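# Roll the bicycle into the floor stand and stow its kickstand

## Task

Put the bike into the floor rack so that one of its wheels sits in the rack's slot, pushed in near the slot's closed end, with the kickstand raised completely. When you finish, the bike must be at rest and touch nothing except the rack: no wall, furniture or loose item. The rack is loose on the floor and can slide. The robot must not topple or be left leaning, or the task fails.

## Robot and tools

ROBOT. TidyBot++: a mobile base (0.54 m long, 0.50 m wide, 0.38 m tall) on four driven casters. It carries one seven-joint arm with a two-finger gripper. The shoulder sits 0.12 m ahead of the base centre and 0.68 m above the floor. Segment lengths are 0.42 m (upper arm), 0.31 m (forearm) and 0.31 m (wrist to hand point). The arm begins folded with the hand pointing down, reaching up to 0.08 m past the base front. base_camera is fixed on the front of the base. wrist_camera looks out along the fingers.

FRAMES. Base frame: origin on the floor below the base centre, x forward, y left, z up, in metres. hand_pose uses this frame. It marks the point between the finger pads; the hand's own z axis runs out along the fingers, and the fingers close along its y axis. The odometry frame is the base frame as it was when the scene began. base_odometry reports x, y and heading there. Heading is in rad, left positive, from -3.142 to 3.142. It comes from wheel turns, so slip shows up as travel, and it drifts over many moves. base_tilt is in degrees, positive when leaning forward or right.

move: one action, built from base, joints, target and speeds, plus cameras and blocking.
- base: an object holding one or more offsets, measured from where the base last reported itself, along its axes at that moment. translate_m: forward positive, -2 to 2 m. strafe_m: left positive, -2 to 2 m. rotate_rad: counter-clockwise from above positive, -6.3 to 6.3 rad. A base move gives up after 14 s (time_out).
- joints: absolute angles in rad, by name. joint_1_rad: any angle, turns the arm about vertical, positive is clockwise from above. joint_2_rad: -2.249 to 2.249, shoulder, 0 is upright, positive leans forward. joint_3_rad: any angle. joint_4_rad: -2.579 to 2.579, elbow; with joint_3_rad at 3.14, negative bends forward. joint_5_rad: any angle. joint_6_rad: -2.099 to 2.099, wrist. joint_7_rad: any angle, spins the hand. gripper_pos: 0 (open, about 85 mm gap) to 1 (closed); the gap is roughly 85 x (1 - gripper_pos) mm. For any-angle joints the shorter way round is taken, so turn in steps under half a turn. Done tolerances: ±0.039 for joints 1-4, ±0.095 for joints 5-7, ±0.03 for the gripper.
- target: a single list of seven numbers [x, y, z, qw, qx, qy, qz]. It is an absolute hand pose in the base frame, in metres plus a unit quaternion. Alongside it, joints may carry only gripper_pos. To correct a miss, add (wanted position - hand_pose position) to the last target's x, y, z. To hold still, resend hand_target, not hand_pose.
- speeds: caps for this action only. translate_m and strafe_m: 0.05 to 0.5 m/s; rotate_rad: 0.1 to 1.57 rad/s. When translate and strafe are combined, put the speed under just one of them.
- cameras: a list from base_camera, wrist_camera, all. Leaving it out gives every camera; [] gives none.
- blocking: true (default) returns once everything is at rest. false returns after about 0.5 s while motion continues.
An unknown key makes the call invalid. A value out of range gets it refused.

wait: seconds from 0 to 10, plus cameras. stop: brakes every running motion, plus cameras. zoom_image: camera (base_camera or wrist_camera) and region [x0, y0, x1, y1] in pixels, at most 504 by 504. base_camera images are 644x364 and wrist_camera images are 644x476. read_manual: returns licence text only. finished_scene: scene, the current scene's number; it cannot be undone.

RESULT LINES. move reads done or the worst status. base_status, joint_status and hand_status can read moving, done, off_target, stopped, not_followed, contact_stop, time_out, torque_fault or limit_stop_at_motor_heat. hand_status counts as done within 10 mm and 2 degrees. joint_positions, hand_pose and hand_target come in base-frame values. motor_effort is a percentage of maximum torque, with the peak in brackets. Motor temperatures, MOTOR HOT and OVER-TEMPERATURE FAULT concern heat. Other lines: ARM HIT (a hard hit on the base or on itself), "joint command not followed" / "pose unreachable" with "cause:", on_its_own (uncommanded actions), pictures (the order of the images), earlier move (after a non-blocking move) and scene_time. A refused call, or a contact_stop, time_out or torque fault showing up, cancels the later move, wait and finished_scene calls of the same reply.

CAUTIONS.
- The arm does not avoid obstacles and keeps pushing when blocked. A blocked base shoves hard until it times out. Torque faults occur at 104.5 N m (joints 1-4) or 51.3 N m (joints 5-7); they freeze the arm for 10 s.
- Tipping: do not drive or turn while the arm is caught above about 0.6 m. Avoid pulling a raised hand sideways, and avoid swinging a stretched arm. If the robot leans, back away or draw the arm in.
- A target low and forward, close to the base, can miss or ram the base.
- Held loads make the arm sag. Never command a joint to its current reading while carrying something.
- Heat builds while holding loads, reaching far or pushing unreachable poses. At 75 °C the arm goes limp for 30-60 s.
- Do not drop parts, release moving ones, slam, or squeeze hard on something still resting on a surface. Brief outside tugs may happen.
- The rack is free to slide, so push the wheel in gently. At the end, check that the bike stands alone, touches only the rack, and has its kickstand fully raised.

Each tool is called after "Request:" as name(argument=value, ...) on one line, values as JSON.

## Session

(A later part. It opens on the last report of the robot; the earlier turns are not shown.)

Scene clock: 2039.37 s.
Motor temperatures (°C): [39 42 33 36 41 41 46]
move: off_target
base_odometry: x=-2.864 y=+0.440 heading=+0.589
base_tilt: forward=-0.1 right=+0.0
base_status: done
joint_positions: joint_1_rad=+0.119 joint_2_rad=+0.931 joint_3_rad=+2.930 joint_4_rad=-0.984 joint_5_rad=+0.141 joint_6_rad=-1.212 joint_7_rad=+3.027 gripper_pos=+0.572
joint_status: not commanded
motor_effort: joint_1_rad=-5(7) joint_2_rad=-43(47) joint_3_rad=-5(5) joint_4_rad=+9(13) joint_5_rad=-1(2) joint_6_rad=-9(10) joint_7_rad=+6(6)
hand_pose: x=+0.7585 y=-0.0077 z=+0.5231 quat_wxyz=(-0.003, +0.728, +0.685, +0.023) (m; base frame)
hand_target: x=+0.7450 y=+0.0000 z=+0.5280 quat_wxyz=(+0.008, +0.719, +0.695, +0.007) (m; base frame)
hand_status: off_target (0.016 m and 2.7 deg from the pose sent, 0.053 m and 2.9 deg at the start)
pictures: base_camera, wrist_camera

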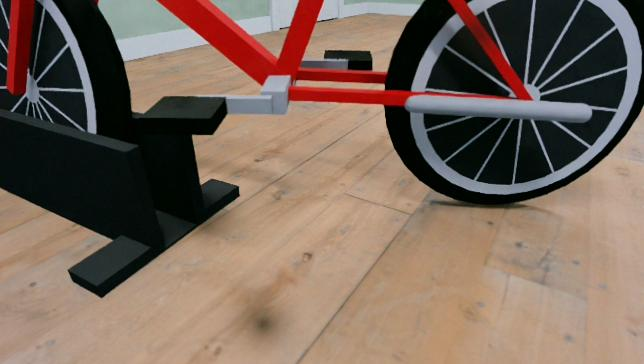

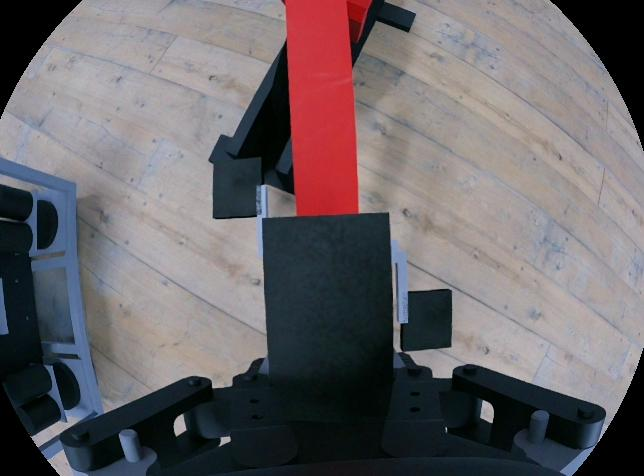

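Request:
move(target=[0.745, 0.005, 0.59, 0.008, 0.719, 0.695, 0.007])

Scene clock: 2047.33 s.
Motor temperatures (°C): [39 42 33 36 41 41 46]
move: off_target
base_odometry: x=-2.864 y=+0.440 heading=+0.589
base_tilt: forward=+0.0 right=+0.0
base_status: not commanded
joint_positions: joint_1_rad=+0.117 joint_2_rad=+0.936 joint_3_rad=+2.930 joint_4_rad=-0.968 joint_5_rad=+0.142 joint_6_rad=-1.225 joint_7_rad=+3.027 gripper_pos=+0.572
joint_status: not commanded
motor_effort: joint_1_rad=-6(6) joint_2_rad=-59(60) joint_3_rad=-6(7) joint_4_rad=+16(17) joint_5_rad=-2(2) joint_6_rad=-10(11) joint_7_rad=+4(6)
hand_pose: x=+0.7602 y=-0.0076 z=+0.5243 quat_wxyz=(-0.004, +0.728, +0.685, +0.022) (m; base frame)
hand_target: x=+0.7450 y=+0.0050 z=+0.5900 quat_wxyz=(+0.008, +0.719, +0.695, +0.007) (m; base frame)
hand_status: off_target (0.069 m and 2.7 deg from the pose sent, 0.069 m and 2.7 deg at the start)
pictures: base_camera, wrist_camera

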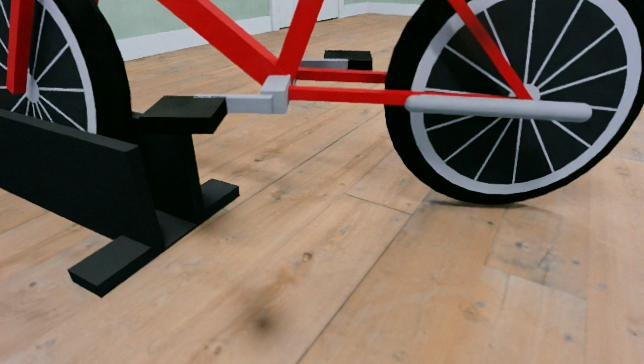

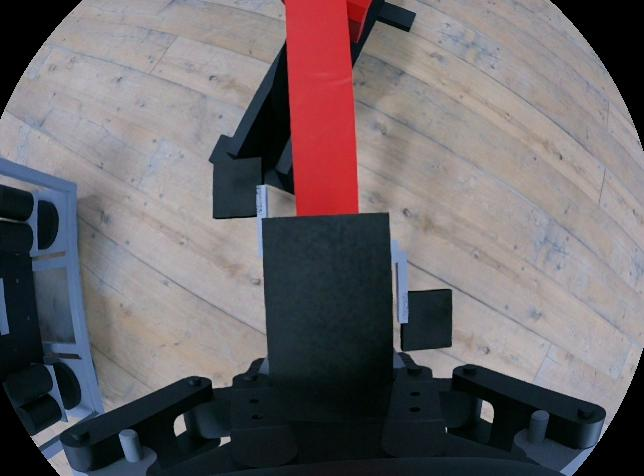

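Request:
move(base={"translate_m": -0.029, "strafe_m": 0.063, "rotate_rad": -0.075}, speeds={"strafe_m": 0.1, "rotate_rad": 0.1})

Scene clock: 2051.17 s.
Motor temperatures (°C): [39 42 33 36 41 41 46]
move: done
base_odometry: x=-2.923 y=+0.476 heading=+0.514
base_tilt: forward=+0.0 right=+0.0
base_status: done
joint_positions: joint_1_rad=+0.080 joint_2_rad=+0.946 joint_3_rad=+2.929 joint_4_rad=-0.948 joint_5_rad=+0.152 joint_6_rad=-1.216 joint_7_rad=+3.031 gripper_pos=+0.572
joint_status: not commanded
motor_effort: joint_1_rad=+1(6) joint_2_rad=-62(64) joint_3_rad=-2(6) joint_4_rad=+13(16) joint_5_rad=-5(7) joint_6_rad=-23(26) joint_7_rad=-7(9)
hand_pose: x=+0.7693 y=+0.0137 z=+0.5238 quat_wxyz=(+0.004, +0.714, +0.700, +0.026) (m; base frame)
hand_target: x=+0.7450 y=+0.0050 z=+0.5900 quat_wxyz=(+0.008, +0.719, +0.695, +0.007) (m; base frame)
hand_status: not commanded
pictures: base_camera, wrist_camera

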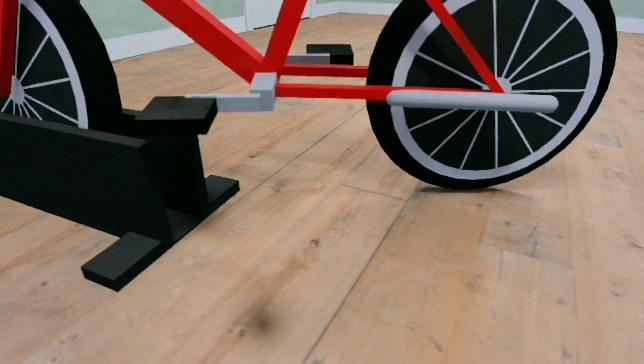

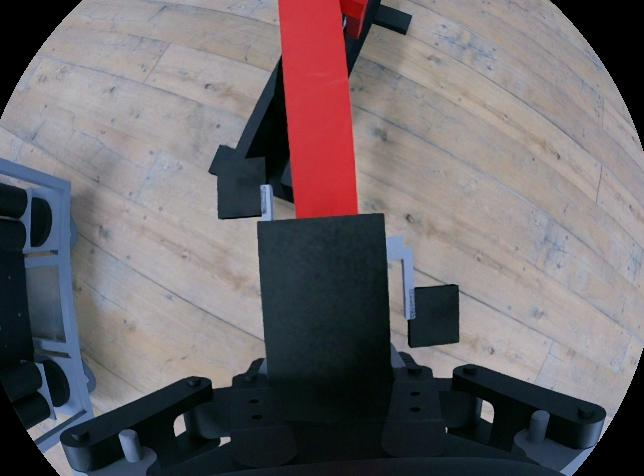

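Request:
move(base={"translate_m": -0.029, "strafe_m": 0.063, "rotate_rad": -0.075}, speeds={"strafe_m": 0.1, "rotate_rad": 0.1}, cameras=[])

Request:
move(base={"translate_m": -0.029, "strafe_m": 0.063, "rotate_rad": -0.075}, speeds={"strafe_m": 0.1, "rotate_rad": 0.1})

Scene clock: 2057.23 s.
Motor temperatures (°C): [39 42 33 36 41 41 46]
move: done
base_odometry: x=-2.979 y=+0.517 heading=+0.438
base_tilt: forward=+0.0 right=+0.0
base_status: done
joint_positions: joint_1_rad=+0.061 joint_2_rad=+0.953 joint_3_rad=+2.919 joint_4_rad=-0.943 joint_5_rad=+0.159 joint_6_rad=-1.194 joint_7_rad=+3.043 gripper_pos=+0.572
joint_status: not commanded
motor_effort: joint_1_rad=+4(7) joint_2_rad=-63(65) joint_3_rad=-2(3) joint_4_rad=+12(13) joint_5_rad=-6(8) joint_6_rad=-27(31) joint_7_rad=-12(16)
hand_pose: x=+0.7772 y=+0.0295 z=+0.5222 quat_wxyz=(+0.010, +0.700, +0.713, +0.036) (m; base frame)
hand_target: x=+0.7450 y=+0.0050 z=+0.5900 quat_wxyz=(+0.008, +0.719, +0.695, +0.007) (m; base frame)
hand_status: not commanded
pictures: none
No camera images: "cameras" was empty.

Scene clock: 2058.47 s.
Motor temperatures (°C): [39 43 33 36 41 41 46]
move: done
base_odometry: x=-3.032 y=+0.562 heading=+0.363
base_tilt: forward=+0.0 right=+0.1
base_status: done
joint_positions: joint_1_rad=+0.054 joint_2_rad=+0.957 joint_3_rad=+2.913 joint_4_rad=-0.939 joint_5_rad=+0.164 joint_6_rad=-1.178 joint_7_rad=+3.062 gripper_pos=+0.572
joint_status: not commanded
motor_effort: joint_1_rad=+7(8) joint_2_rad=-63(66) joint_3_rad=+1(2) joint_4_rad=+12(14) joint_5_rad=-6(8) joint_6_rad=-27(32) joint_7_rad=-14(18)
hand_pose: x=+0.7825 y=+0.0370 z=+0.5212 quat_wxyz=(+0.015, +0.689, +0.723, +0.043) (m; base frame)
hand_target: x=+0.7450 y=+0.0050 z=+0.5900 quat_wxyz=(+0.008, +0.719, +0.695, +0.007) (m; base frame)
hand_status: not commanded
pictures: base_camera, wrist_camera

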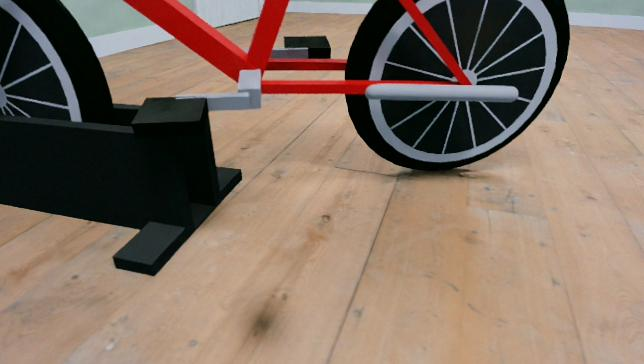

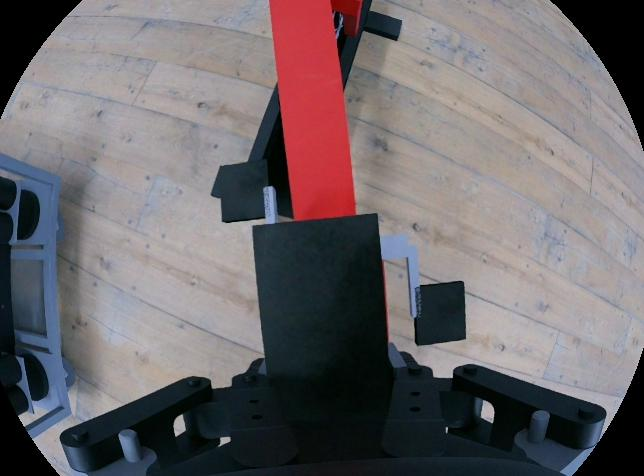

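Request:
move(target=[0.745, 0.005, 0.64, 0.008, 0.719, 0.695, 0.007])

Scene clock: 2063.83 s.
Motor temperatures (°C): [39 43 33 36 41 41 46]
move: off_target
base_odometry: x=-3.032 y=+0.562 heading=+0.363
base_tilt: forward=-0.1 right=+0.0
base_status: not commanded
joint_positions: joint_1_rad=+0.041 joint_2_rad=+0.989 joint_3_rad=+2.914 joint_4_rad=-0.863 joint_5_rad=+0.164 joint_6_rad=-1.234 joint_7_rad=+3.063 gripper_pos=+0.572
joint_status: not commanded
motor_effort: joint_1_rad=+7(8) joint_2_rad=-75(76) joint_3_rad=-1(1) joint_4_rad=+19(20) joint_5_rad=-5(7) joint_6_rad=-23(28) joint_7_rad=-12(16)
hand_pose: x=+0.7906 y=+0.0410 z=+0.5231 quat_wxyz=(+0.011, +0.689, +0.724, +0.038) (m; base frame)
hand_target: x=+0.7450 y=+0.0050 z=+0.6400 quat_wxyz=(+0.008, +0.719, +0.695, +0.007) (m; base frame)
hand_status: off_target (0.131 m and 6.0 deg from the pose sent, 0.129 m and 6.3 deg at the start)
pictures: base_camera, wrist_camera

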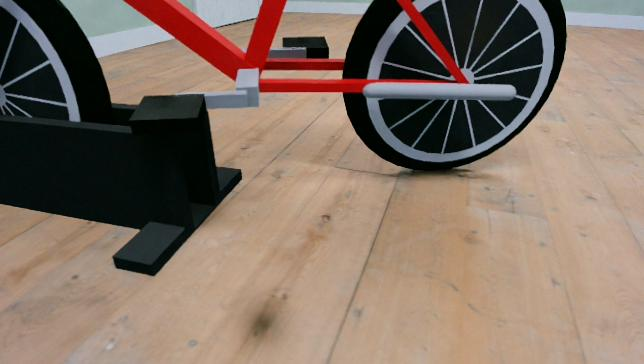

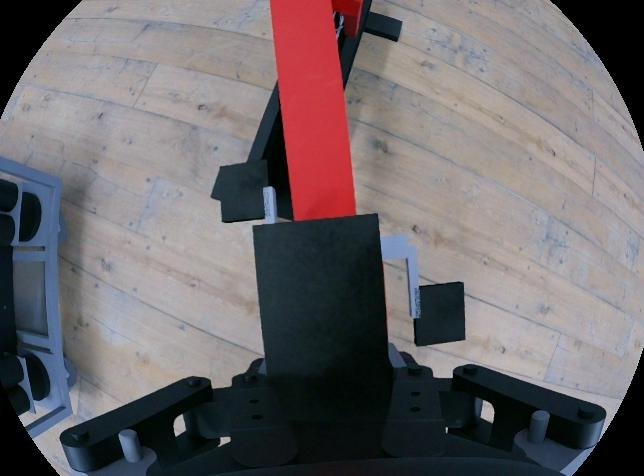

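Request:
move(base={"translate_m": -0.04, "strafe_m": 0.084, "rotate_rad": -0.1}, speeds={"strafe_m": 0.1, "rotate_rad": 0.1})

Request:
move(base={"translate_m": -0.04, "strafe_m": 0.084, "rotate_rad": -0.1}, speeds={"strafe_m": 0.1, "rotate_rad": 0.1})

Scene clock: 2069.43 s.
Motor temperatures (°C): [39 43 33 36 41 41 46]
move: done
base_odometry: x=-3.099 y=+0.626 heading=+0.264
base_tilt: forward=+0.0 right=+0.0
base_status: done
joint_positions: joint_1_rad=+0.036 joint_2_rad=+0.993 joint_3_rad=+2.917 joint_4_rad=-0.853 joint_5_rad=+0.164 joint_6_rad=-1.237 joint_7_rad=+3.073 gripper_pos=+0.572
joint_status: not commanded
motor_effort: joint_1_rad=+6(9) joint_2_rad=-75(77) joint_3_rad=+1(2) joint_4_rad=+18(20) joint_5_rad=-4(7) joint_6_rad=-22(28) joint_7_rad=-13(16)
hand_pose: x=+0.7924 y=+0.0425 z=+0.5231 quat_wxyz=(+0.012, +0.685, +0.728, +0.038) (m; base frame)
hand_target: x=+0.7450 y=+0.0050 z=+0.6400 quat_wxyz=(+0.008, +0.719, +0.695, +0.007) (m; base frame)
hand_status: not commanded
pictures: base_camera, wrist_camera

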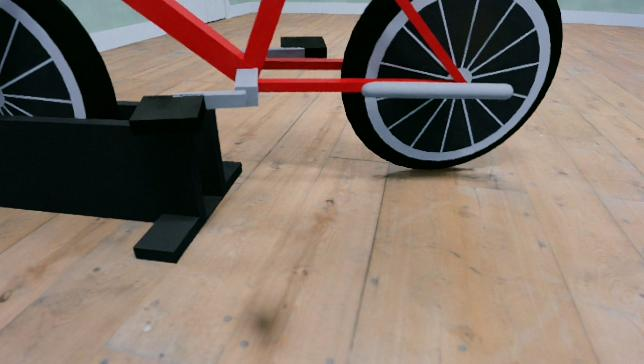

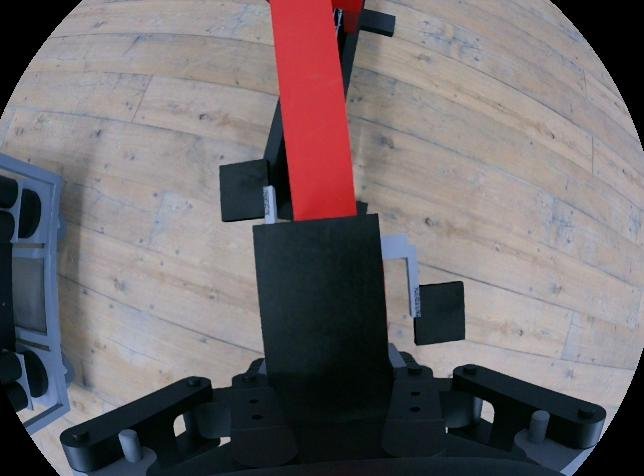

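Scene clock: 2070.90 s.
Motor temperatures (°C): [39 43 33 36 41 41 46]
move: done
base_odometry: x=-3.159 y=+0.696 heading=+0.164
base_tilt: forward=-0.1 right=+0.0
base_status: done
joint_positions: joint_1_rad=+0.038 joint_2_rad=+0.995 joint_3_rad=+2.918 joint_4_rad=-0.848 joint_5_rad=+0.164 joint_6_rad=-1.243 joint_7_rad=+3.076 gripper_pos=+0.572
joint_status: not commanded
motor_effort: joint_1_rad=+5(10) joint_2_rad=-73(76) joint_3_rad=-1(3) joint_4_rad=+18(19) joint_5_rad=-4(7) joint_6_rad=-23(30) joint_7_rad=-12(16)
hand_pose: x=+0.7924 y=+0.0405 z=+0.5231 quat_wxyz=(+0.012, +0.685, +0.728, +0.037) (m; base frame)
hand_target: x=+0.7450 y=+0.0050 z=+0.6400 quat_wxyz=(+0.008, +0.719, +0.695, +0.007) (m; base frame)
hand_status: not commanded
pictures: base_camera, wrist_camera

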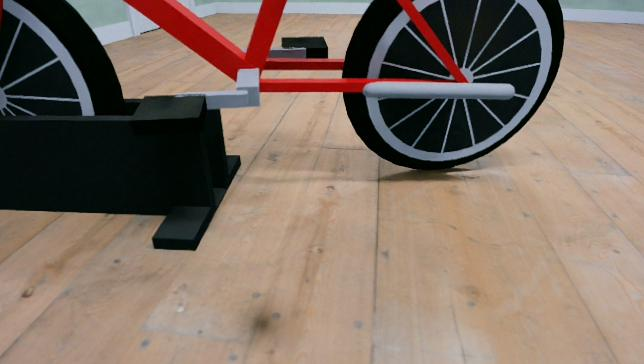

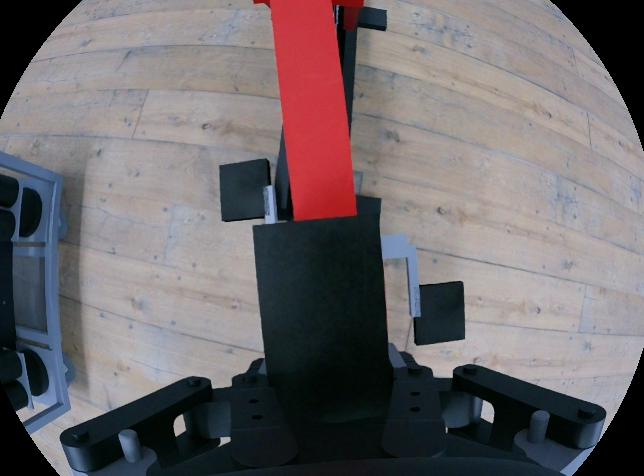

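Request:
move(base={"translate_m": -0.04, "strafe_m": 0.084, "rotate_rad": -0.1}, speeds={"strafe_m": 0.1, "rotate_rad": 0.1}, cameras=[])

Request:
move(base={"translate_m": -0.04, "strafe_m": 0.084, "rotate_rad": -0.1}, speeds={"strafe_m": 0.1, "rotate_rad": 0.1})

Scene clock: 2077.57 s.
Motor temperatures (°C): [39 44 33 36 41 41 46]
move: done
base_odometry: x=-3.213 y=+0.773 heading=+0.065
base_tilt: forward=+0.0 right=+0.1
base_status: done
joint_positions: joint_1_rad=+0.039 joint_2_rad=+0.997 joint_3_rad=+2.919 joint_4_rad=-0.845 joint_5_rad=+0.164 joint_6_rad=-1.247 joint_7_rad=+3.079 gripper_pos=+0.572
joint_status: not commanded
motor_effort: joint_1_rad=+5(9) joint_2_rad=-73(77) joint_3_rad=+0(3) joint_4_rad=+18(20) joint_5_rad=-3(6) joint_6_rad=-22(29) joint_7_rad=-12(16)
hand_pose: x=+0.7923 y=+0.0387 z=+0.5232 quat_wxyz=(+0.011, +0.685, +0.728, +0.036) (m; base frame)
hand_target: x=+0.7450 y=+0.0050 z=+0.6400 quat_wxyz=(+0.008, +0.719, +0.695, +0.007) (m; base frame)
hand_status: not commanded
pictures: none
No camera images: "cameras" was empty.

Scene clock: 2079.03 s.
Motor temperatures (°C): [39 44 33 36 41 41 46]
move: done
base_odometry: x=-3.258 y=+0.854 heading=-0.035
base_tilt: forward=-0.1 right=+0.0
base_status: done
joint_positions: joint_1_rad=+0.041 joint_2_rad=+0.997 joint_3_rad=+2.920 joint_4_rad=-0.842 joint_5_rad=+0.164 joint_6_rad=-1.252 joint_7_rad=+3.079 gripper_pos=+0.572
joint_status: not commanded
motor_effort: joint_1_rad=+5(10) joint_2_rad=-73(77) joint_3_rad=-1(3) joint_4_rad=+17(19) joint_5_rad=-3(6) joint_6_rad=-22(29) joint_7_rad=-11(16)
hand_pose: x=+0.7918 y=+0.0364 z=+0.5233 quat_wxyz=(+0.011, +0.686, +0.727, +0.034) (m; base frame)
hand_target: x=+0.7450 y=+0.0050 z=+0.6400 quat_wxyz=(+0.008, +0.719, +0.695, +0.007) (m; base frame)
hand_status: not commanded
pictures: base_camera, wrist_camera

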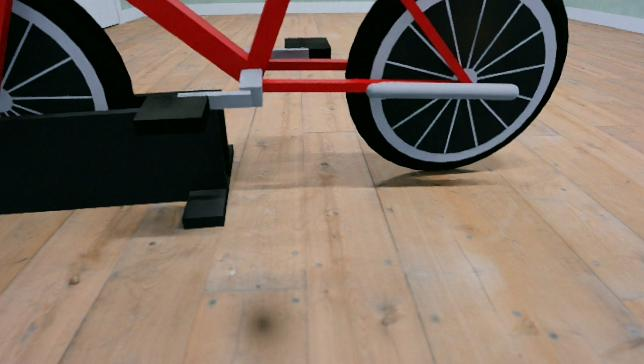

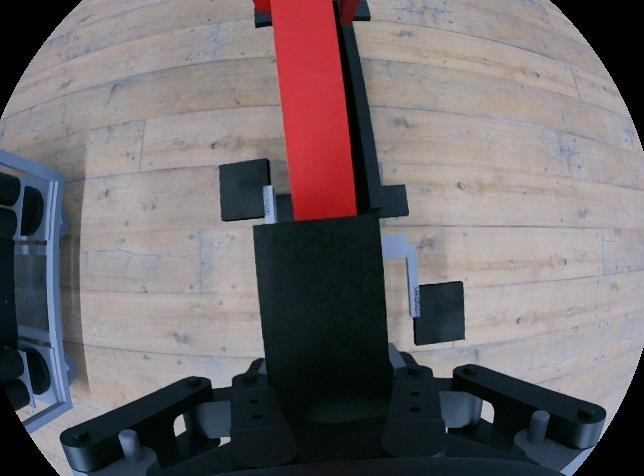

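Request:
move(target=[0.80, 0.03, 0.54, 0.008, 0.69, 0.72, 0.02])

Scene clock: 2084.17 s.
Motor temperatures (°C): [39 44 33 36 41 41 46]
move: off_target
base_odometry: x=-3.258 y=+0.854 heading=-0.035
base_tilt: forward=+0.0 right=+0.0
base_status: not commanded
joint_positions: joint_1_rad=+0.018 joint_2_rad=+1.042 joint_3_rad=+2.921 joint_4_rad=-0.747 joint_5_rad=+0.164 joint_6_rad=-1.309 joint_7_rad=+3.082 gripper_pos=+0.572
joint_status: not commanded
motor_effort: joint_1_rad=+2(5) joint_2_rad=-51(73) joint_3_rad=+0(2) joint_4_rad=+17(19) joint_5_rad=-1(3) joint_6_rad=+2(23) joint_7_rad=-5(12)
hand_pose: x=+0.8024 y=+0.0474 z=+0.5225 quat_wxyz=(+0.007, +0.682, +0.730, +0.032) (m; base frame)
hand_target: x=+0.8000 y=+0.0300 z=+0.5400 quat_wxyz=(+0.008, +0.692, +0.722, +0.020) (m; base frame)
hand_status: off_target (0.025 m and 2.0 deg from the pose sent, 0.020 m and 1.9 deg at the start)
pictures: base_camera, wrist_camera

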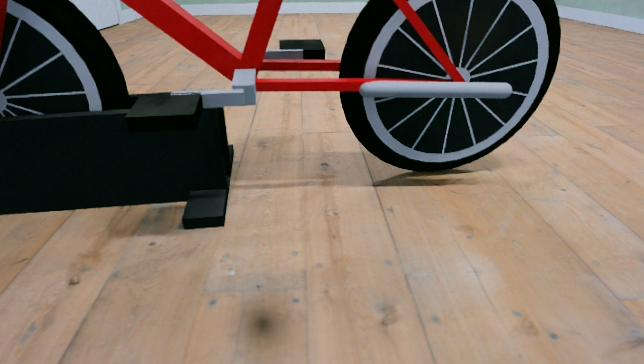

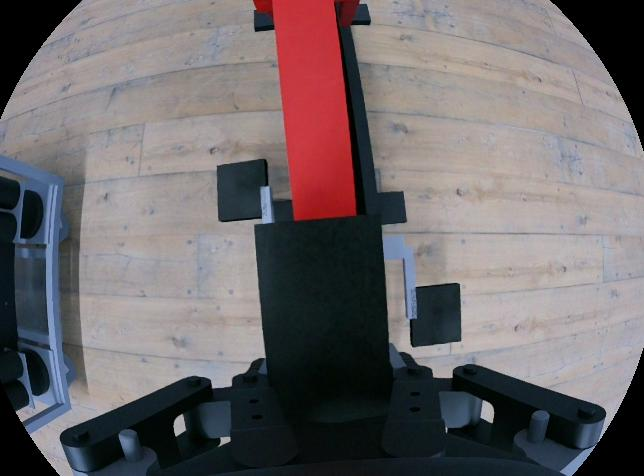

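Request:
move(joints={"gripper_pos": 0.42})

Request:
wait(seconds=1)

Scene clock: 2087.17 s.
Motor temperatures (°C): [39 44 33 36 41 41 46]
move: done
base_odometry: x=-3.258 y=+0.854 heading=-0.035
base_tilt: forward=+0.0 right=-0.1
base_status: not commanded
joint_positions: joint_1_rad=+0.018 joint_2_rad=+1.045 joint_3_rad=+2.925 joint_4_rad=-0.736 joint_5_rad=+0.164 joint_6_rad=-1.334 joint_7_rad=+3.082 gripper_pos=+0.420
joint_status: all done
motor_effort: joint_1_rad=+0(2) joint_2_rad=-49(51) joint_3_rad=-1(2) joint_4_rad=+17(20) joint_5_rad=+0(1) joint_6_rad=+3(5) joint_7_rad=+0(5)
hand_pose: x=+0.7986 y=+0.0441 z=+0.5234 quat_wxyz=(+0.003, +0.684, +0.729, +0.024) (m; base frame)
hand_target: x=+0.8000 y=+0.0300 z=+0.5400 quat_wxyz=(+0.008, +0.692, +0.722, +0.020) (m; base frame)
hand_status: not commanded
pictures: base_camera, wrist_camera

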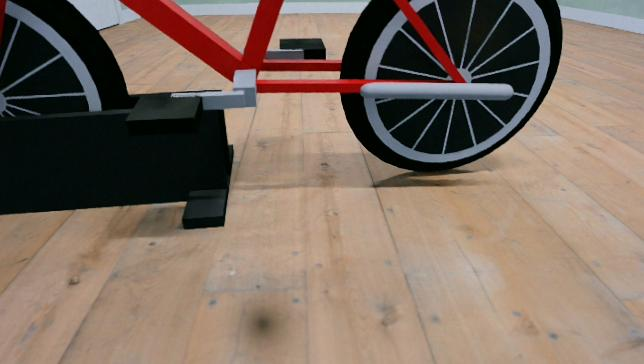

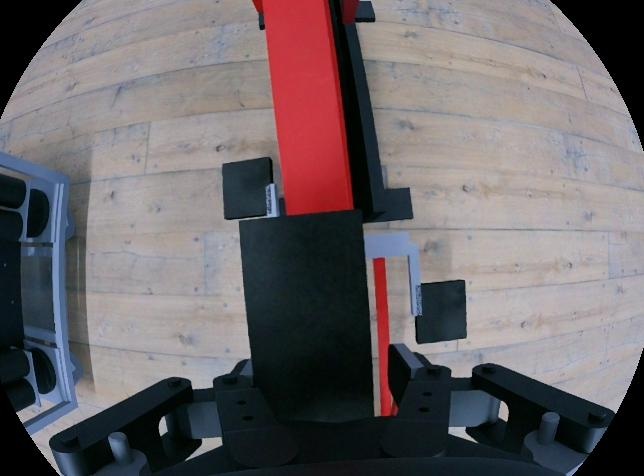

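Scene clock: 2088.17 s.
Motor temperatures (°C): [39 44 33 36 41 41 46]
base_odometry: x=-3.258 y=+0.854 heading=-0.035
base_tilt: forward=+0.0 right=-0.1
base_status: not commanded
joint_positions: joint_1_rad=+0.018 joint_2_rad=+1.045 joint_3_rad=+2.925 joint_4_rad=-0.736 joint_5_rad=+0.164 joint_6_rad=-1.334 joint_7_rad=+3.082 gripper_pos=+0.420
joint_status: all done
motor_effort: joint_1_rad=+0(2) joint_2_rad=-49(51) joint_3_rad=-1(2) joint_4_rad=+18(20) joint_5_rad=+0(1) joint_6_rad=+3(5) joint_7_rad=+0(5)
hand_pose: x=+0.7986 y=+0.0441 z=+0.5234 quat_wxyz=(+0.003, +0.684, +0.729, +0.024) (m; base frame)
hand_target: x=+0.8000 y=+0.0300 z=+0.5400 quat_wxyz=(+0.008, +0.692, +0.722, +0.020) (m; base frame)
hand_status: not commanded
wait: 1.00 s; at rest by 0.27 s
pictures: base_camera, wrist_camera

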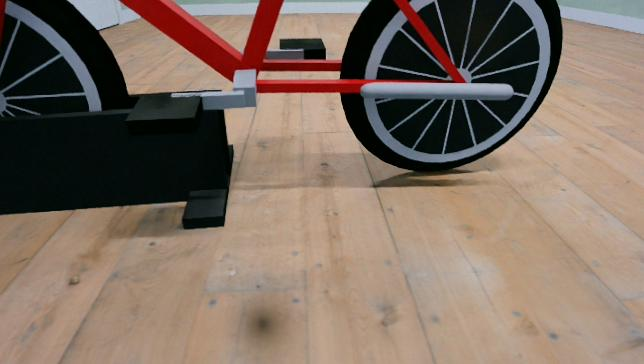

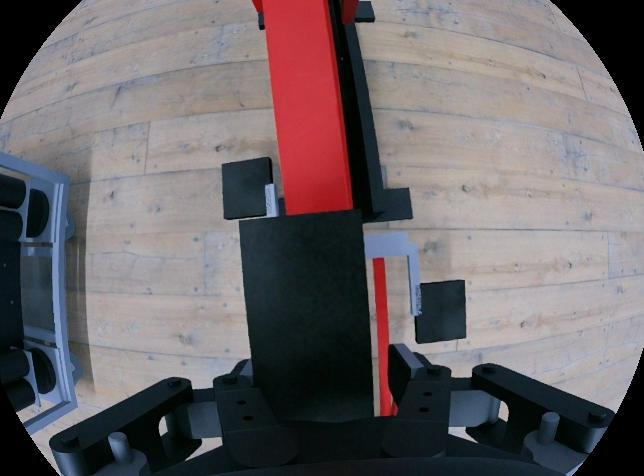

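Request:
move(joints={"gripper_pos": 0.25})

Request:
wait(seconds=1, cameras=["wrist_camera"])

Scene clock: 2091.90 s.
Motor temperatures (°C): [39 44 33 36 41 41 46]
move: done
base_odometry: x=-3.258 y=+0.854 heading=-0.035
base_tilt: forward=-0.1 right=+0.0
base_status: not commanded
joint_positions: joint_1_rad=+0.018 joint_2_rad=+1.045 joint_3_rad=+2.925 joint_4_rad=-0.725 joint_5_rad=+0.164 joint_6_rad=-1.334 joint_7_rad=+3.082 gripper_pos=+0.250
joint_status: all done
motor_effort: joint_1_rad=-1(1) joint_2_rad=-47(49) joint_3_rad=-1(2) joint_4_rad=+15(16) joint_5_rad=+0(1) joint_6_rad=+0(2) joint_7_rad=+0(0)
hand_pose: x=+0.8028 y=+0.0438 z=+0.5270 quat_wxyz=(+0.006, +0.685, +0.728, +0.028) (m; base frame)
hand_target: x=+0.8000 y=+0.0300 z=+0.5400 quat_wxyz=(+0.008, +0.692, +0.722, +0.020) (m; base frame)
hand_status: not commanded
pictures: base_camera, wrist_camera

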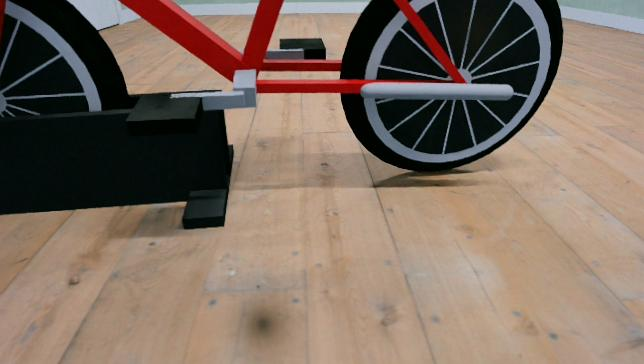

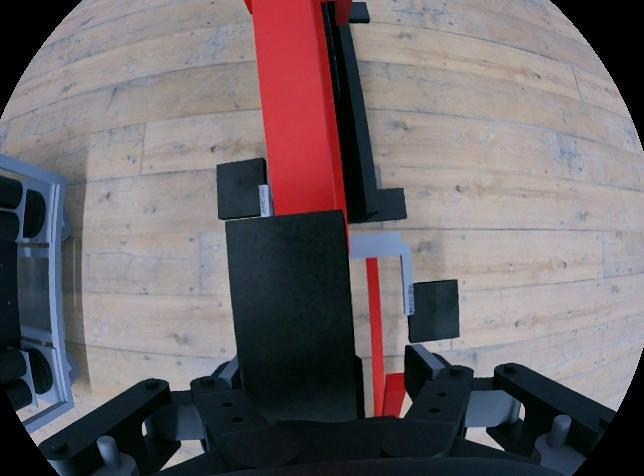

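Scene clock: 2092.90 s.
Motor temperatures (°C): [39 44 33 36 41 41 46]
base_odometry: x=-3.258 y=+0.854 heading=-0.035
base_tilt: forward=-0.1 right=+0.0
base_status: not commanded
joint_positions: joint_1_rad=+0.018 joint_2_rad=+1.045 joint_3_rad=+2.925 joint_4_rad=-0.725 joint_5_rad=+0.164 joint_6_rad=-1.334 joint_7_rad=+3.082 gripper_pos=+0.250
joint_status: all done
motor_effort: joint_1_rad=-1(1) joint_2_rad=-47(49) joint_3_rad=-2(2) joint_4_rad=+14(16) joint_5_rad=+0(1) joint_6_rad=+1(2) joint_7_rad=+0(0)
hand_pose: x=+0.8028 y=+0.0438 z=+0.5270 quat_wxyz=(+0.006, +0.685, +0.728, +0.028) (m; base frame)
hand_target: x=+0.8000 y=+0.0300 z=+0.5400 quat_wxyz=(+0.008, +0.692, +0.722, +0.020) (m; base frame)
hand_status: not commanded
wait: 1.00 s; at rest by 0.27 s
pictures: wrist_camera

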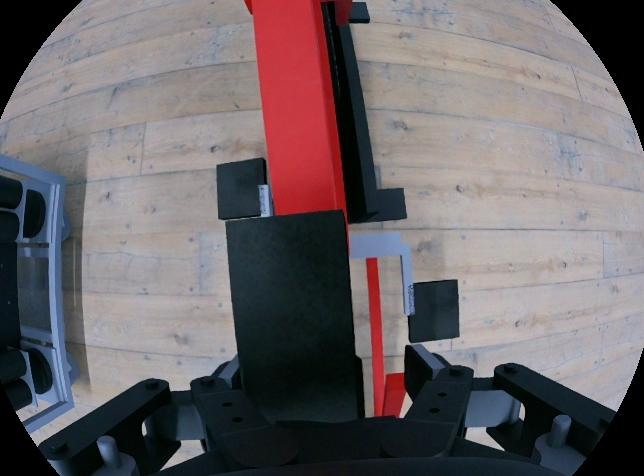

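Request:
move(target=[0.797, 0.025, 0.60, 0.008, 0.69, 0.72, 0.02])

Scene clock: 2100.23 s.
Motor temperatures (°C): [39 44 33 36 41 41 46]
move: off_target
base_odometry: x=-3.258 y=+0.854 heading=-0.035
base_tilt: forward=+0.0 right=+0.0
base_status: not commanded
joint_positions: joint_1_rad=+0.018 joint_2_rad=+1.017 joint_3_rad=+2.956 joint_4_rad=-0.604 joint_5_rad=+0.164 joint_6_rad=-1.455 joint_7_rad=+3.082 gripper_pos=+0.250
joint_status: not commanded
motor_effort: joint_1_rad=-1(2) joint_2_rad=-47(49) joint_3_rad=-1(2) joint_4_rad=+15(16) joint_5_rad=+0(1) joint_6_rad=+1(3) joint_7_rad=+0(0)
hand_pose: x=+0.8116 y=+0.0221 z=+0.5815 quat_wxyz=(+0.026, +0.697, +0.716, +0.026) (m; base frame)
hand_target: x=+0.7970 y=+0.0250 z=+0.6000 quat_wxyz=(+0.008, +0.692, +0.722, +0.020) (m; base frame)
hand_status: off_target (0.024 m and 2.4 deg from the pose sent, 0.076 m and 1.5 deg at the start)
pictures: base_camera, wrist_camera

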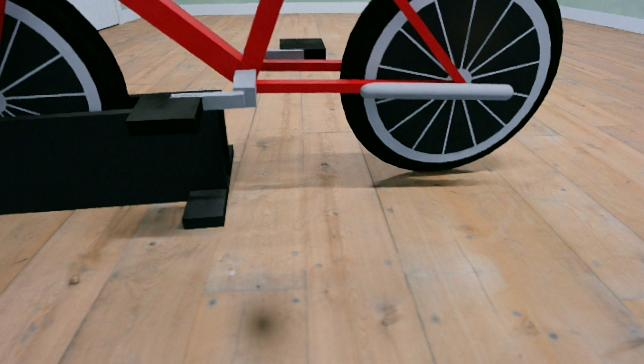

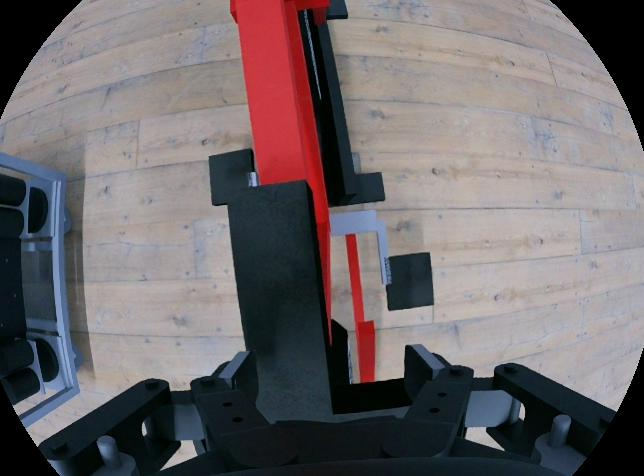

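Request:
move(cameras=["base_camera","wrist_camera"])

Scene clock: 2116.13 s.
Motor temperatures (°C): [39 44 33 36 41 41 46]
base_odometry: x=-3.258 y=+0.854 heading=-0.035
base_tilt: forward=-0.1 right=+0.0
base_status: not commanded
joint_positions: joint_1_rad=+0.018 joint_2_rad=+1.017 joint_3_rad=+2.956 joint_4_rad=-0.604 joint_5_rad=+0.164 joint_6_rad=-1.455 joint_7_rad=+3.082 gripper_pos=+0.250
joint_status: not commanded
motor_effort: joint_1_rad=-1(2) joint_2_rad=-47(49) joint_3_rad=-1(2) joint_4_rad=+15(16) joint_5_rad=+0(1) joint_6_rad=+0(3) joint_7_rad=+0(0)
hand_pose: x=+0.8116 y=+0.0221 z=+0.5815 quat_wxyz=(+0.026, +0.697, +0.716, +0.026) (m; base frame)
hand_target: x=+0.7970 y=+0.0250 z=+0.6000 quat_wxyz=(+0.008, +0.692, +0.722, +0.020) (m; base frame)
hand_status: off_target (0.024 m and 2.4 deg from the pose sent, 0.076 m and 1.5 deg at the start)
pictures: base_camera, wrist_camera

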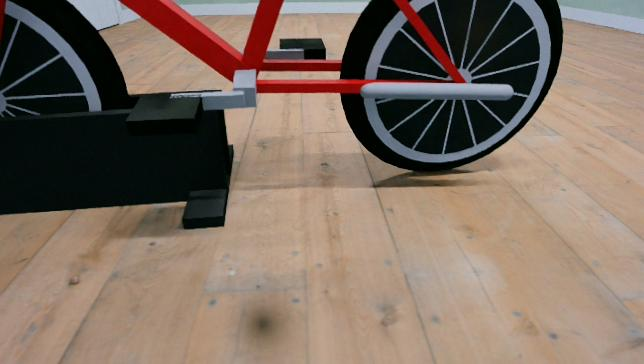

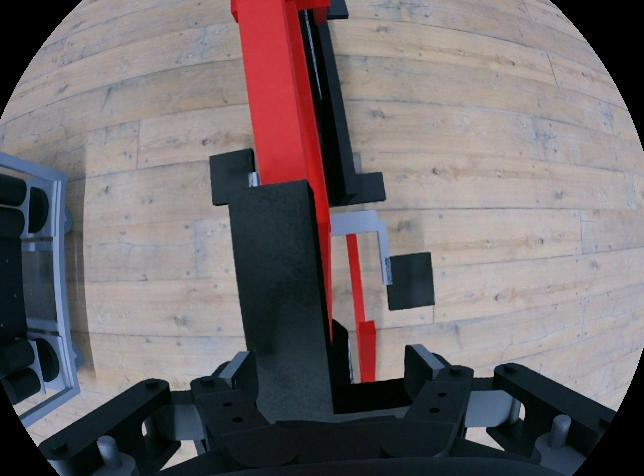

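Request:
move(target=[0.775, 0.025, 0.65, 0.008, 0.69, 0.72, 0.02])

Request:
move(target=[0.76, 0.03, 0.74, 0.008, 0.69, 0.72, 0.02])

Scene clock: 2120.87 s.
Motor temperatures (°C): [39 44 33 36 41 41 46]
move: off_target
base_odometry: x=-3.258 y=+0.854 heading=-0.035
base_tilt: forward=+0.0 right=+0.0
base_status: not commanded
joint_positions: joint_1_rad=+0.018 joint_2_rad=+0.922 joint_3_rad=+2.956 joint_4_rad=-0.604 joint_5_rad=+0.164 joint_6_rad=-1.517 joint_7_rad=+3.082 gripper_pos=+0.250
joint_status: not commanded
motor_effort: joint_1_rad=-1(1) joint_2_rad=-45(50) joint_3_rad=+0(2) joint_4_rad=+15(17) joint_5_rad=+0(1) joint_6_rad=+1(1) joint_7_rad=+0(0)
hand_pose: x=+0.7990 y=+0.0203 z=+0.6450 quat_wxyz=(+0.041, +0.696, +0.716, +0.035) (m; base frame)
hand_target: x=+0.7750 y=+0.0250 z=+0.6500 quat_wxyz=(+0.008, +0.692, +0.722, +0.020) (m; base frame)
hand_status: off_target (0.025 m and 4.3 deg from the pose sent, 0.078 m and 2.4 deg at the start)
pictures: base_camera, wrist_camera

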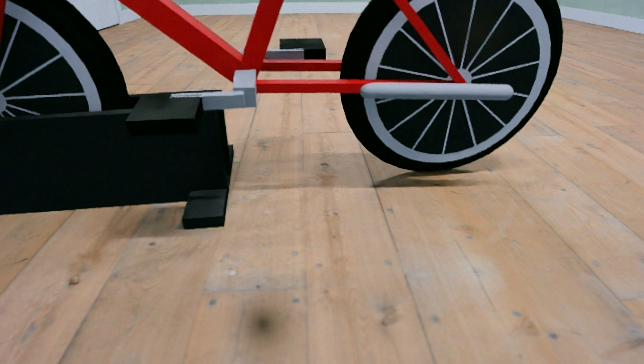

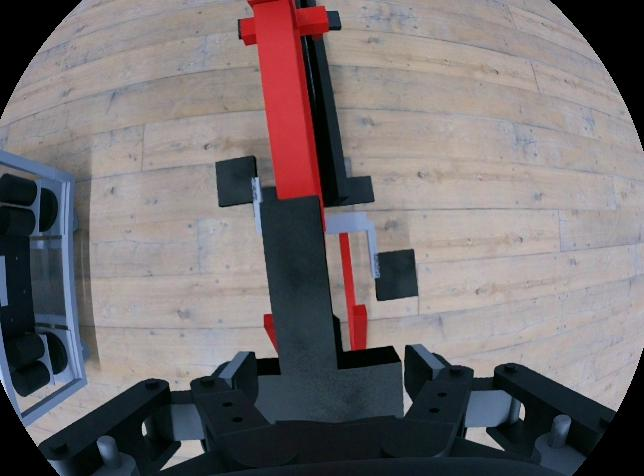

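Scene clock: 2122.37 s.
Motor temperatures (°C): [39 44 33 36 41 41 46]
move: off_target
base_odometry: x=-3.258 y=+0.854 heading=-0.035
base_tilt: forward=-0.1 right=+0.0
base_status: not commanded
joint_positions: joint_1_rad=-0.018 joint_2_rad=+0.924 joint_3_rad=+3.054 joint_4_rad=-0.271 joint_5_rad=+0.116 joint_6_rad=-1.839 joint_7_rad=+3.082 gripper_pos=+0.250
joint_status: not commanded
motor_effort: joint_1_rad=-1(2) joint_2_rad=-44(46) joint_3_rad=+0(1) joint_4_rad=+15(17) joint_5_rad=+0(1) joint_6_rad=+0(2) joint_7_rad=+0(0)
hand_pose: x=+0.7801 y=+0.0090 z=+0.7425 quat_wxyz=(+0.050, +0.716, +0.695, +0.027) (m; base frame)
hand_target: x=+0.7600 y=+0.0300 z=+0.7400 quat_wxyz=(+0.008, +0.692, +0.722, +0.020) (m; base frame)
hand_status: off_target (0.029 m and 6.4 deg from the pose sent, 0.103 m and 4.3 deg at the start)
pictures: base_camera, wrist_camera

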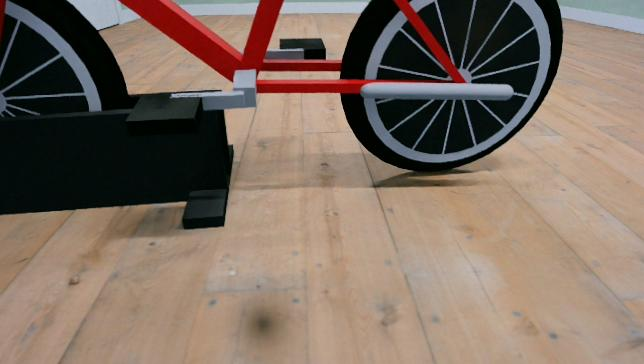

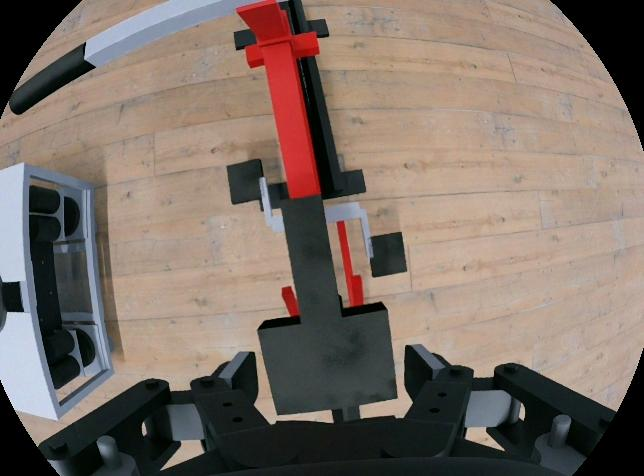

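Request:
move(base={"translate_m": -0.25}, speeds={"translate_m": 0.15})

Request:
move(target=[0.45, 0.0, 0.62, 0, 1, 0, 0])

Scene clock: 2128.23 s.
Motor temperatures (°C): [39 44 33 36 41 41 46]
move: done
base_odometry: x=-3.508 y=+0.863 heading=-0.035
base_tilt: forward=+0.0 right=+0.1
base_status: done
joint_positions: joint_1_rad=-0.018 joint_2_rad=+0.931 joint_3_rad=+3.055 joint_4_rad=-0.270 joint_5_rad=+0.115 joint_6_rad=-1.848 joint_7_rad=+3.082 gripper_pos=+0.250
joint_status: not commanded
motor_effort: joint_1_rad=-1(2) joint_2_rad=-44(46) joint_3_rad=+1(2) joint_4_rad=+14(15) joint_5_rad=+0(1) joint_6_rad=+1(2) joint_7_rad=+0(0)
hand_pose: x=+0.7779 y=+0.0094 z=+0.7378 quat_wxyz=(+0.045, +0.717, +0.696, +0.022) (m; base frame)
hand_target: x=+0.7600 y=+0.0300 z=+0.7400 quat_wxyz=(+0.008, +0.692, +0.722, +0.020) (m; base frame)
hand_status: not commanded
pictures: base_camera, wrist_camera

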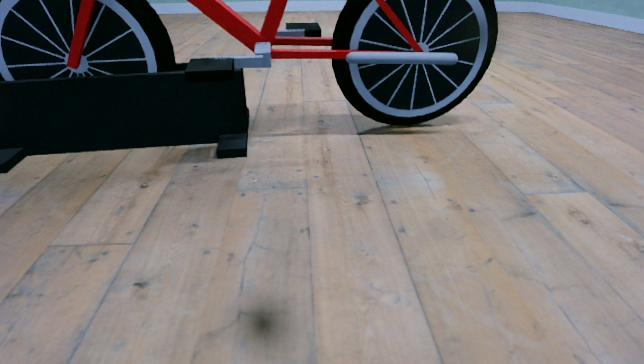

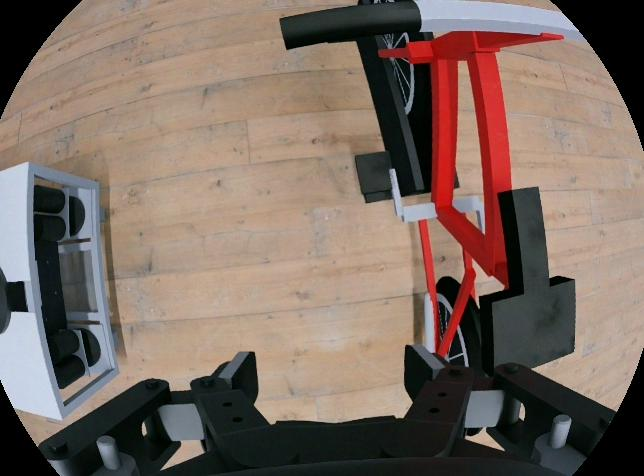

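Scene clock: 2131.47 s.
Motor temperatures (°C): [39 44 33 36 41 41 46]
move: off_target
base_odometry: x=-3.508 y=+0.863 heading=-0.035
base_tilt: forward=-0.1 right=-0.1
base_status: not commanded
joint_positions: joint_1_rad=-0.018 joint_2_rad=+0.177 joint_3_rad=+3.140 joint_4_rad=-1.948 joint_5_rad=+0.070 joint_6_rad=-1.090 joint_7_rad=+1.658 gripper_pos=+0.250
joint_status: not commanded
motor_effort: joint_1_rad=+0(1) joint_2_rad=-19(44) joint_3_rad=+1(2) joint_4_rad=+12(15) joint_5_rad=+0(1) joint_6_rad=-1(2) joint_7_rad=+0(0)
hand_pose: x=+0.4382 y=-0.0117 z=+0.6207 quat_wxyz=(+0.029, +0.996, +0.071, -0.038) (m; base frame)
hand_target: x=+0.4500 y=+0.0000 z=+0.6200 quat_wxyz=(+0.000, +1.000, +0.000, +0.000) (m; base frame)
hand_status: off_target (0.017 m and 9.8 deg from the pose sent, 0.349 m and 88.5 deg at the start)
pictures: base_camera, wrist_camera

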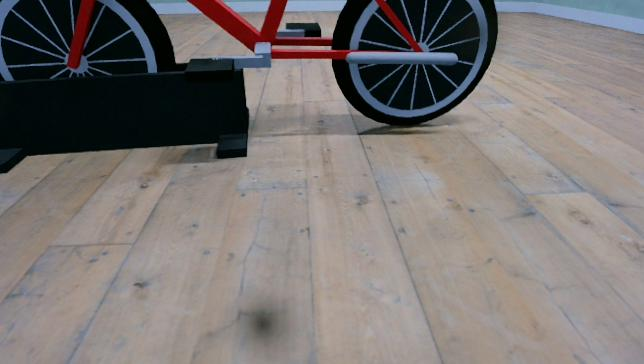

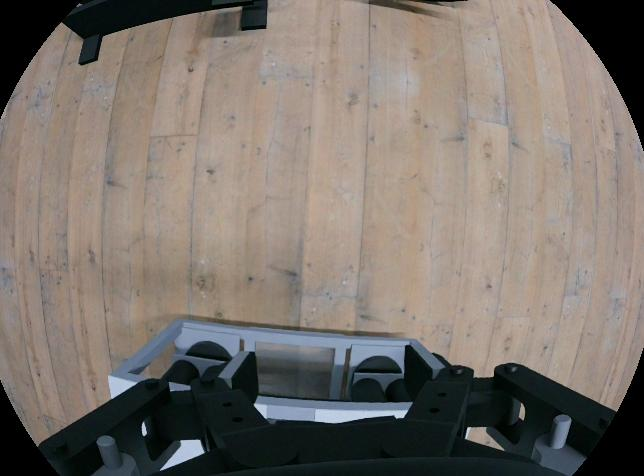

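Request:
zoom_image(camera="base_camera", region=[0, 0, 504, 180])

Request:
zoom_image(camera="base_camera", region=[320, 0, 504, 140])

Scaled by 1.000.

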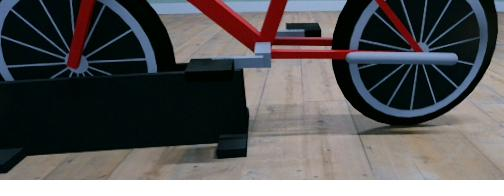

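Scaled by 2.739.

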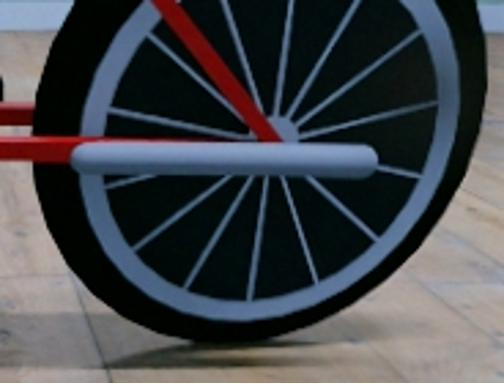

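Request:
move(target=[0.70, -0.20, 0.30, 0.293, 0.644, 0.644, 0.293])

Scene clock: 2161.00 s.
Motor temperatures (°C): [39 43 33 36 41 41 46]
move: off_target
base_odometry: x=-3.508 y=+0.863 heading=-0.035
base_tilt: forward=-0.1 right=+0.0
base_status: not commanded
joint_positions: joint_1_rad=+0.323 joint_2_rad=+1.248 joint_3_rad=+3.384 joint_4_rad=-1.929 joint_5_rad=+0.509 joint_6_rad=+0.893 joint_7_rad=+2.791 gripper_pos=+0.250
joint_status: not commanded
motor_effort: joint_1_rad=-1(2) joint_2_rad=-36(39) joint_3_rad=+3(4) joint_4_rad=+2(13) joint_5_rad=-1(1) joint_6_rad=+6(7) joint_7_rad=+0(0)
hand_pose: x=+0.6804 y=-0.2053 z=+0.2841 quat_wxyz=(+0.267, +0.704, +0.601, +0.268) (m; base frame)
hand_target: x=+0.7000 y=-0.2000 z=+0.3000 quat_wxyz=(+0.293, +0.644, +0.644, +0.293) (m; base frame)
hand_status: off_target (0.026 m and 9.4 deg from the pose sent, 0.455 m and 93.6 deg at the start)
pictures: base_camera, wrist_camera

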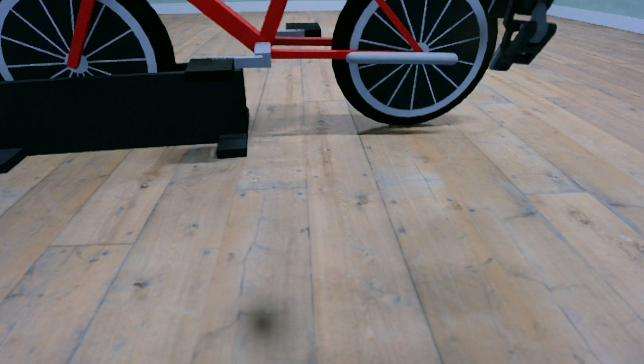

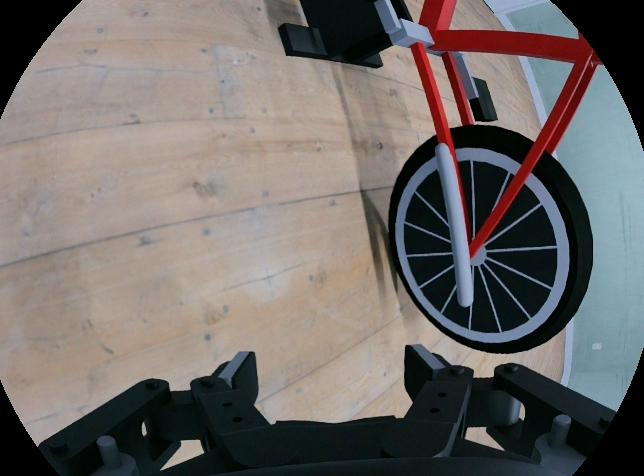

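Request:
move(target=[0.76, -0.25, 0.20, 0.293, 0.644, 0.644, 0.293], joints={"gripper_pos": 0.0})

Scene clock: 2170.23 s.
Motor temperatures (°C): [39 43 33 36 41 41 46]
move: off_target
base_odometry: x=-3.508 y=+0.863 heading=-0.035
base_tilt: forward=-0.1 right=+0.0
base_status: not commanded
joint_positions: joint_1_rad=+0.370 joint_2_rad=+1.501 joint_3_rad=+3.386 joint_4_rad=-1.497 joint_5_rad=+0.578 joint_6_rad=+0.896 joint_7_rad=+2.792 gripper_pos=+0.000
joint_status: all done
motor_effort: joint_1_rad=+0(1) joint_2_rad=-42(43) joint_3_rad=+3(4) joint_4_rad=+5(5) joint_5_rad=-2(2) joint_6_rad=+7(8) joint_7_rad=+0(0)
hand_pose: x=+0.7713 y=-0.2416 z=+0.2163 quat_wxyz=(+0.316, +0.636, +0.633, +0.308) (m; base frame)
hand_target: x=+0.7600 y=-0.2500 z=+0.2000 quat_wxyz=(+0.293, +0.644, +0.644, +0.293) (m; base frame)
hand_status: off_target (0.022 m and 3.5 deg from the pose sent, 0.124 m and 9.4 deg at the start)
pictures: base_camera, wrist_camera

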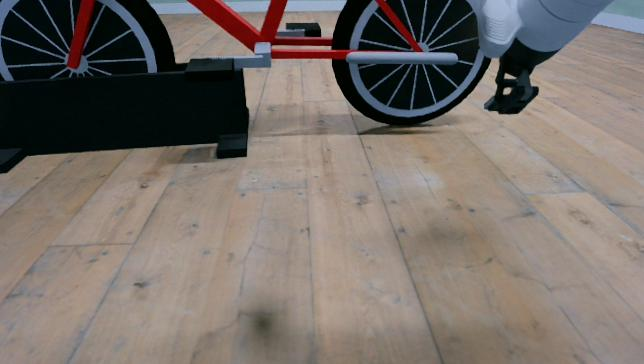

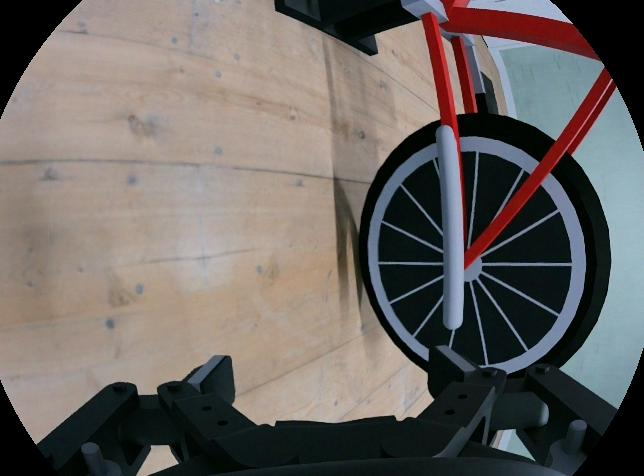

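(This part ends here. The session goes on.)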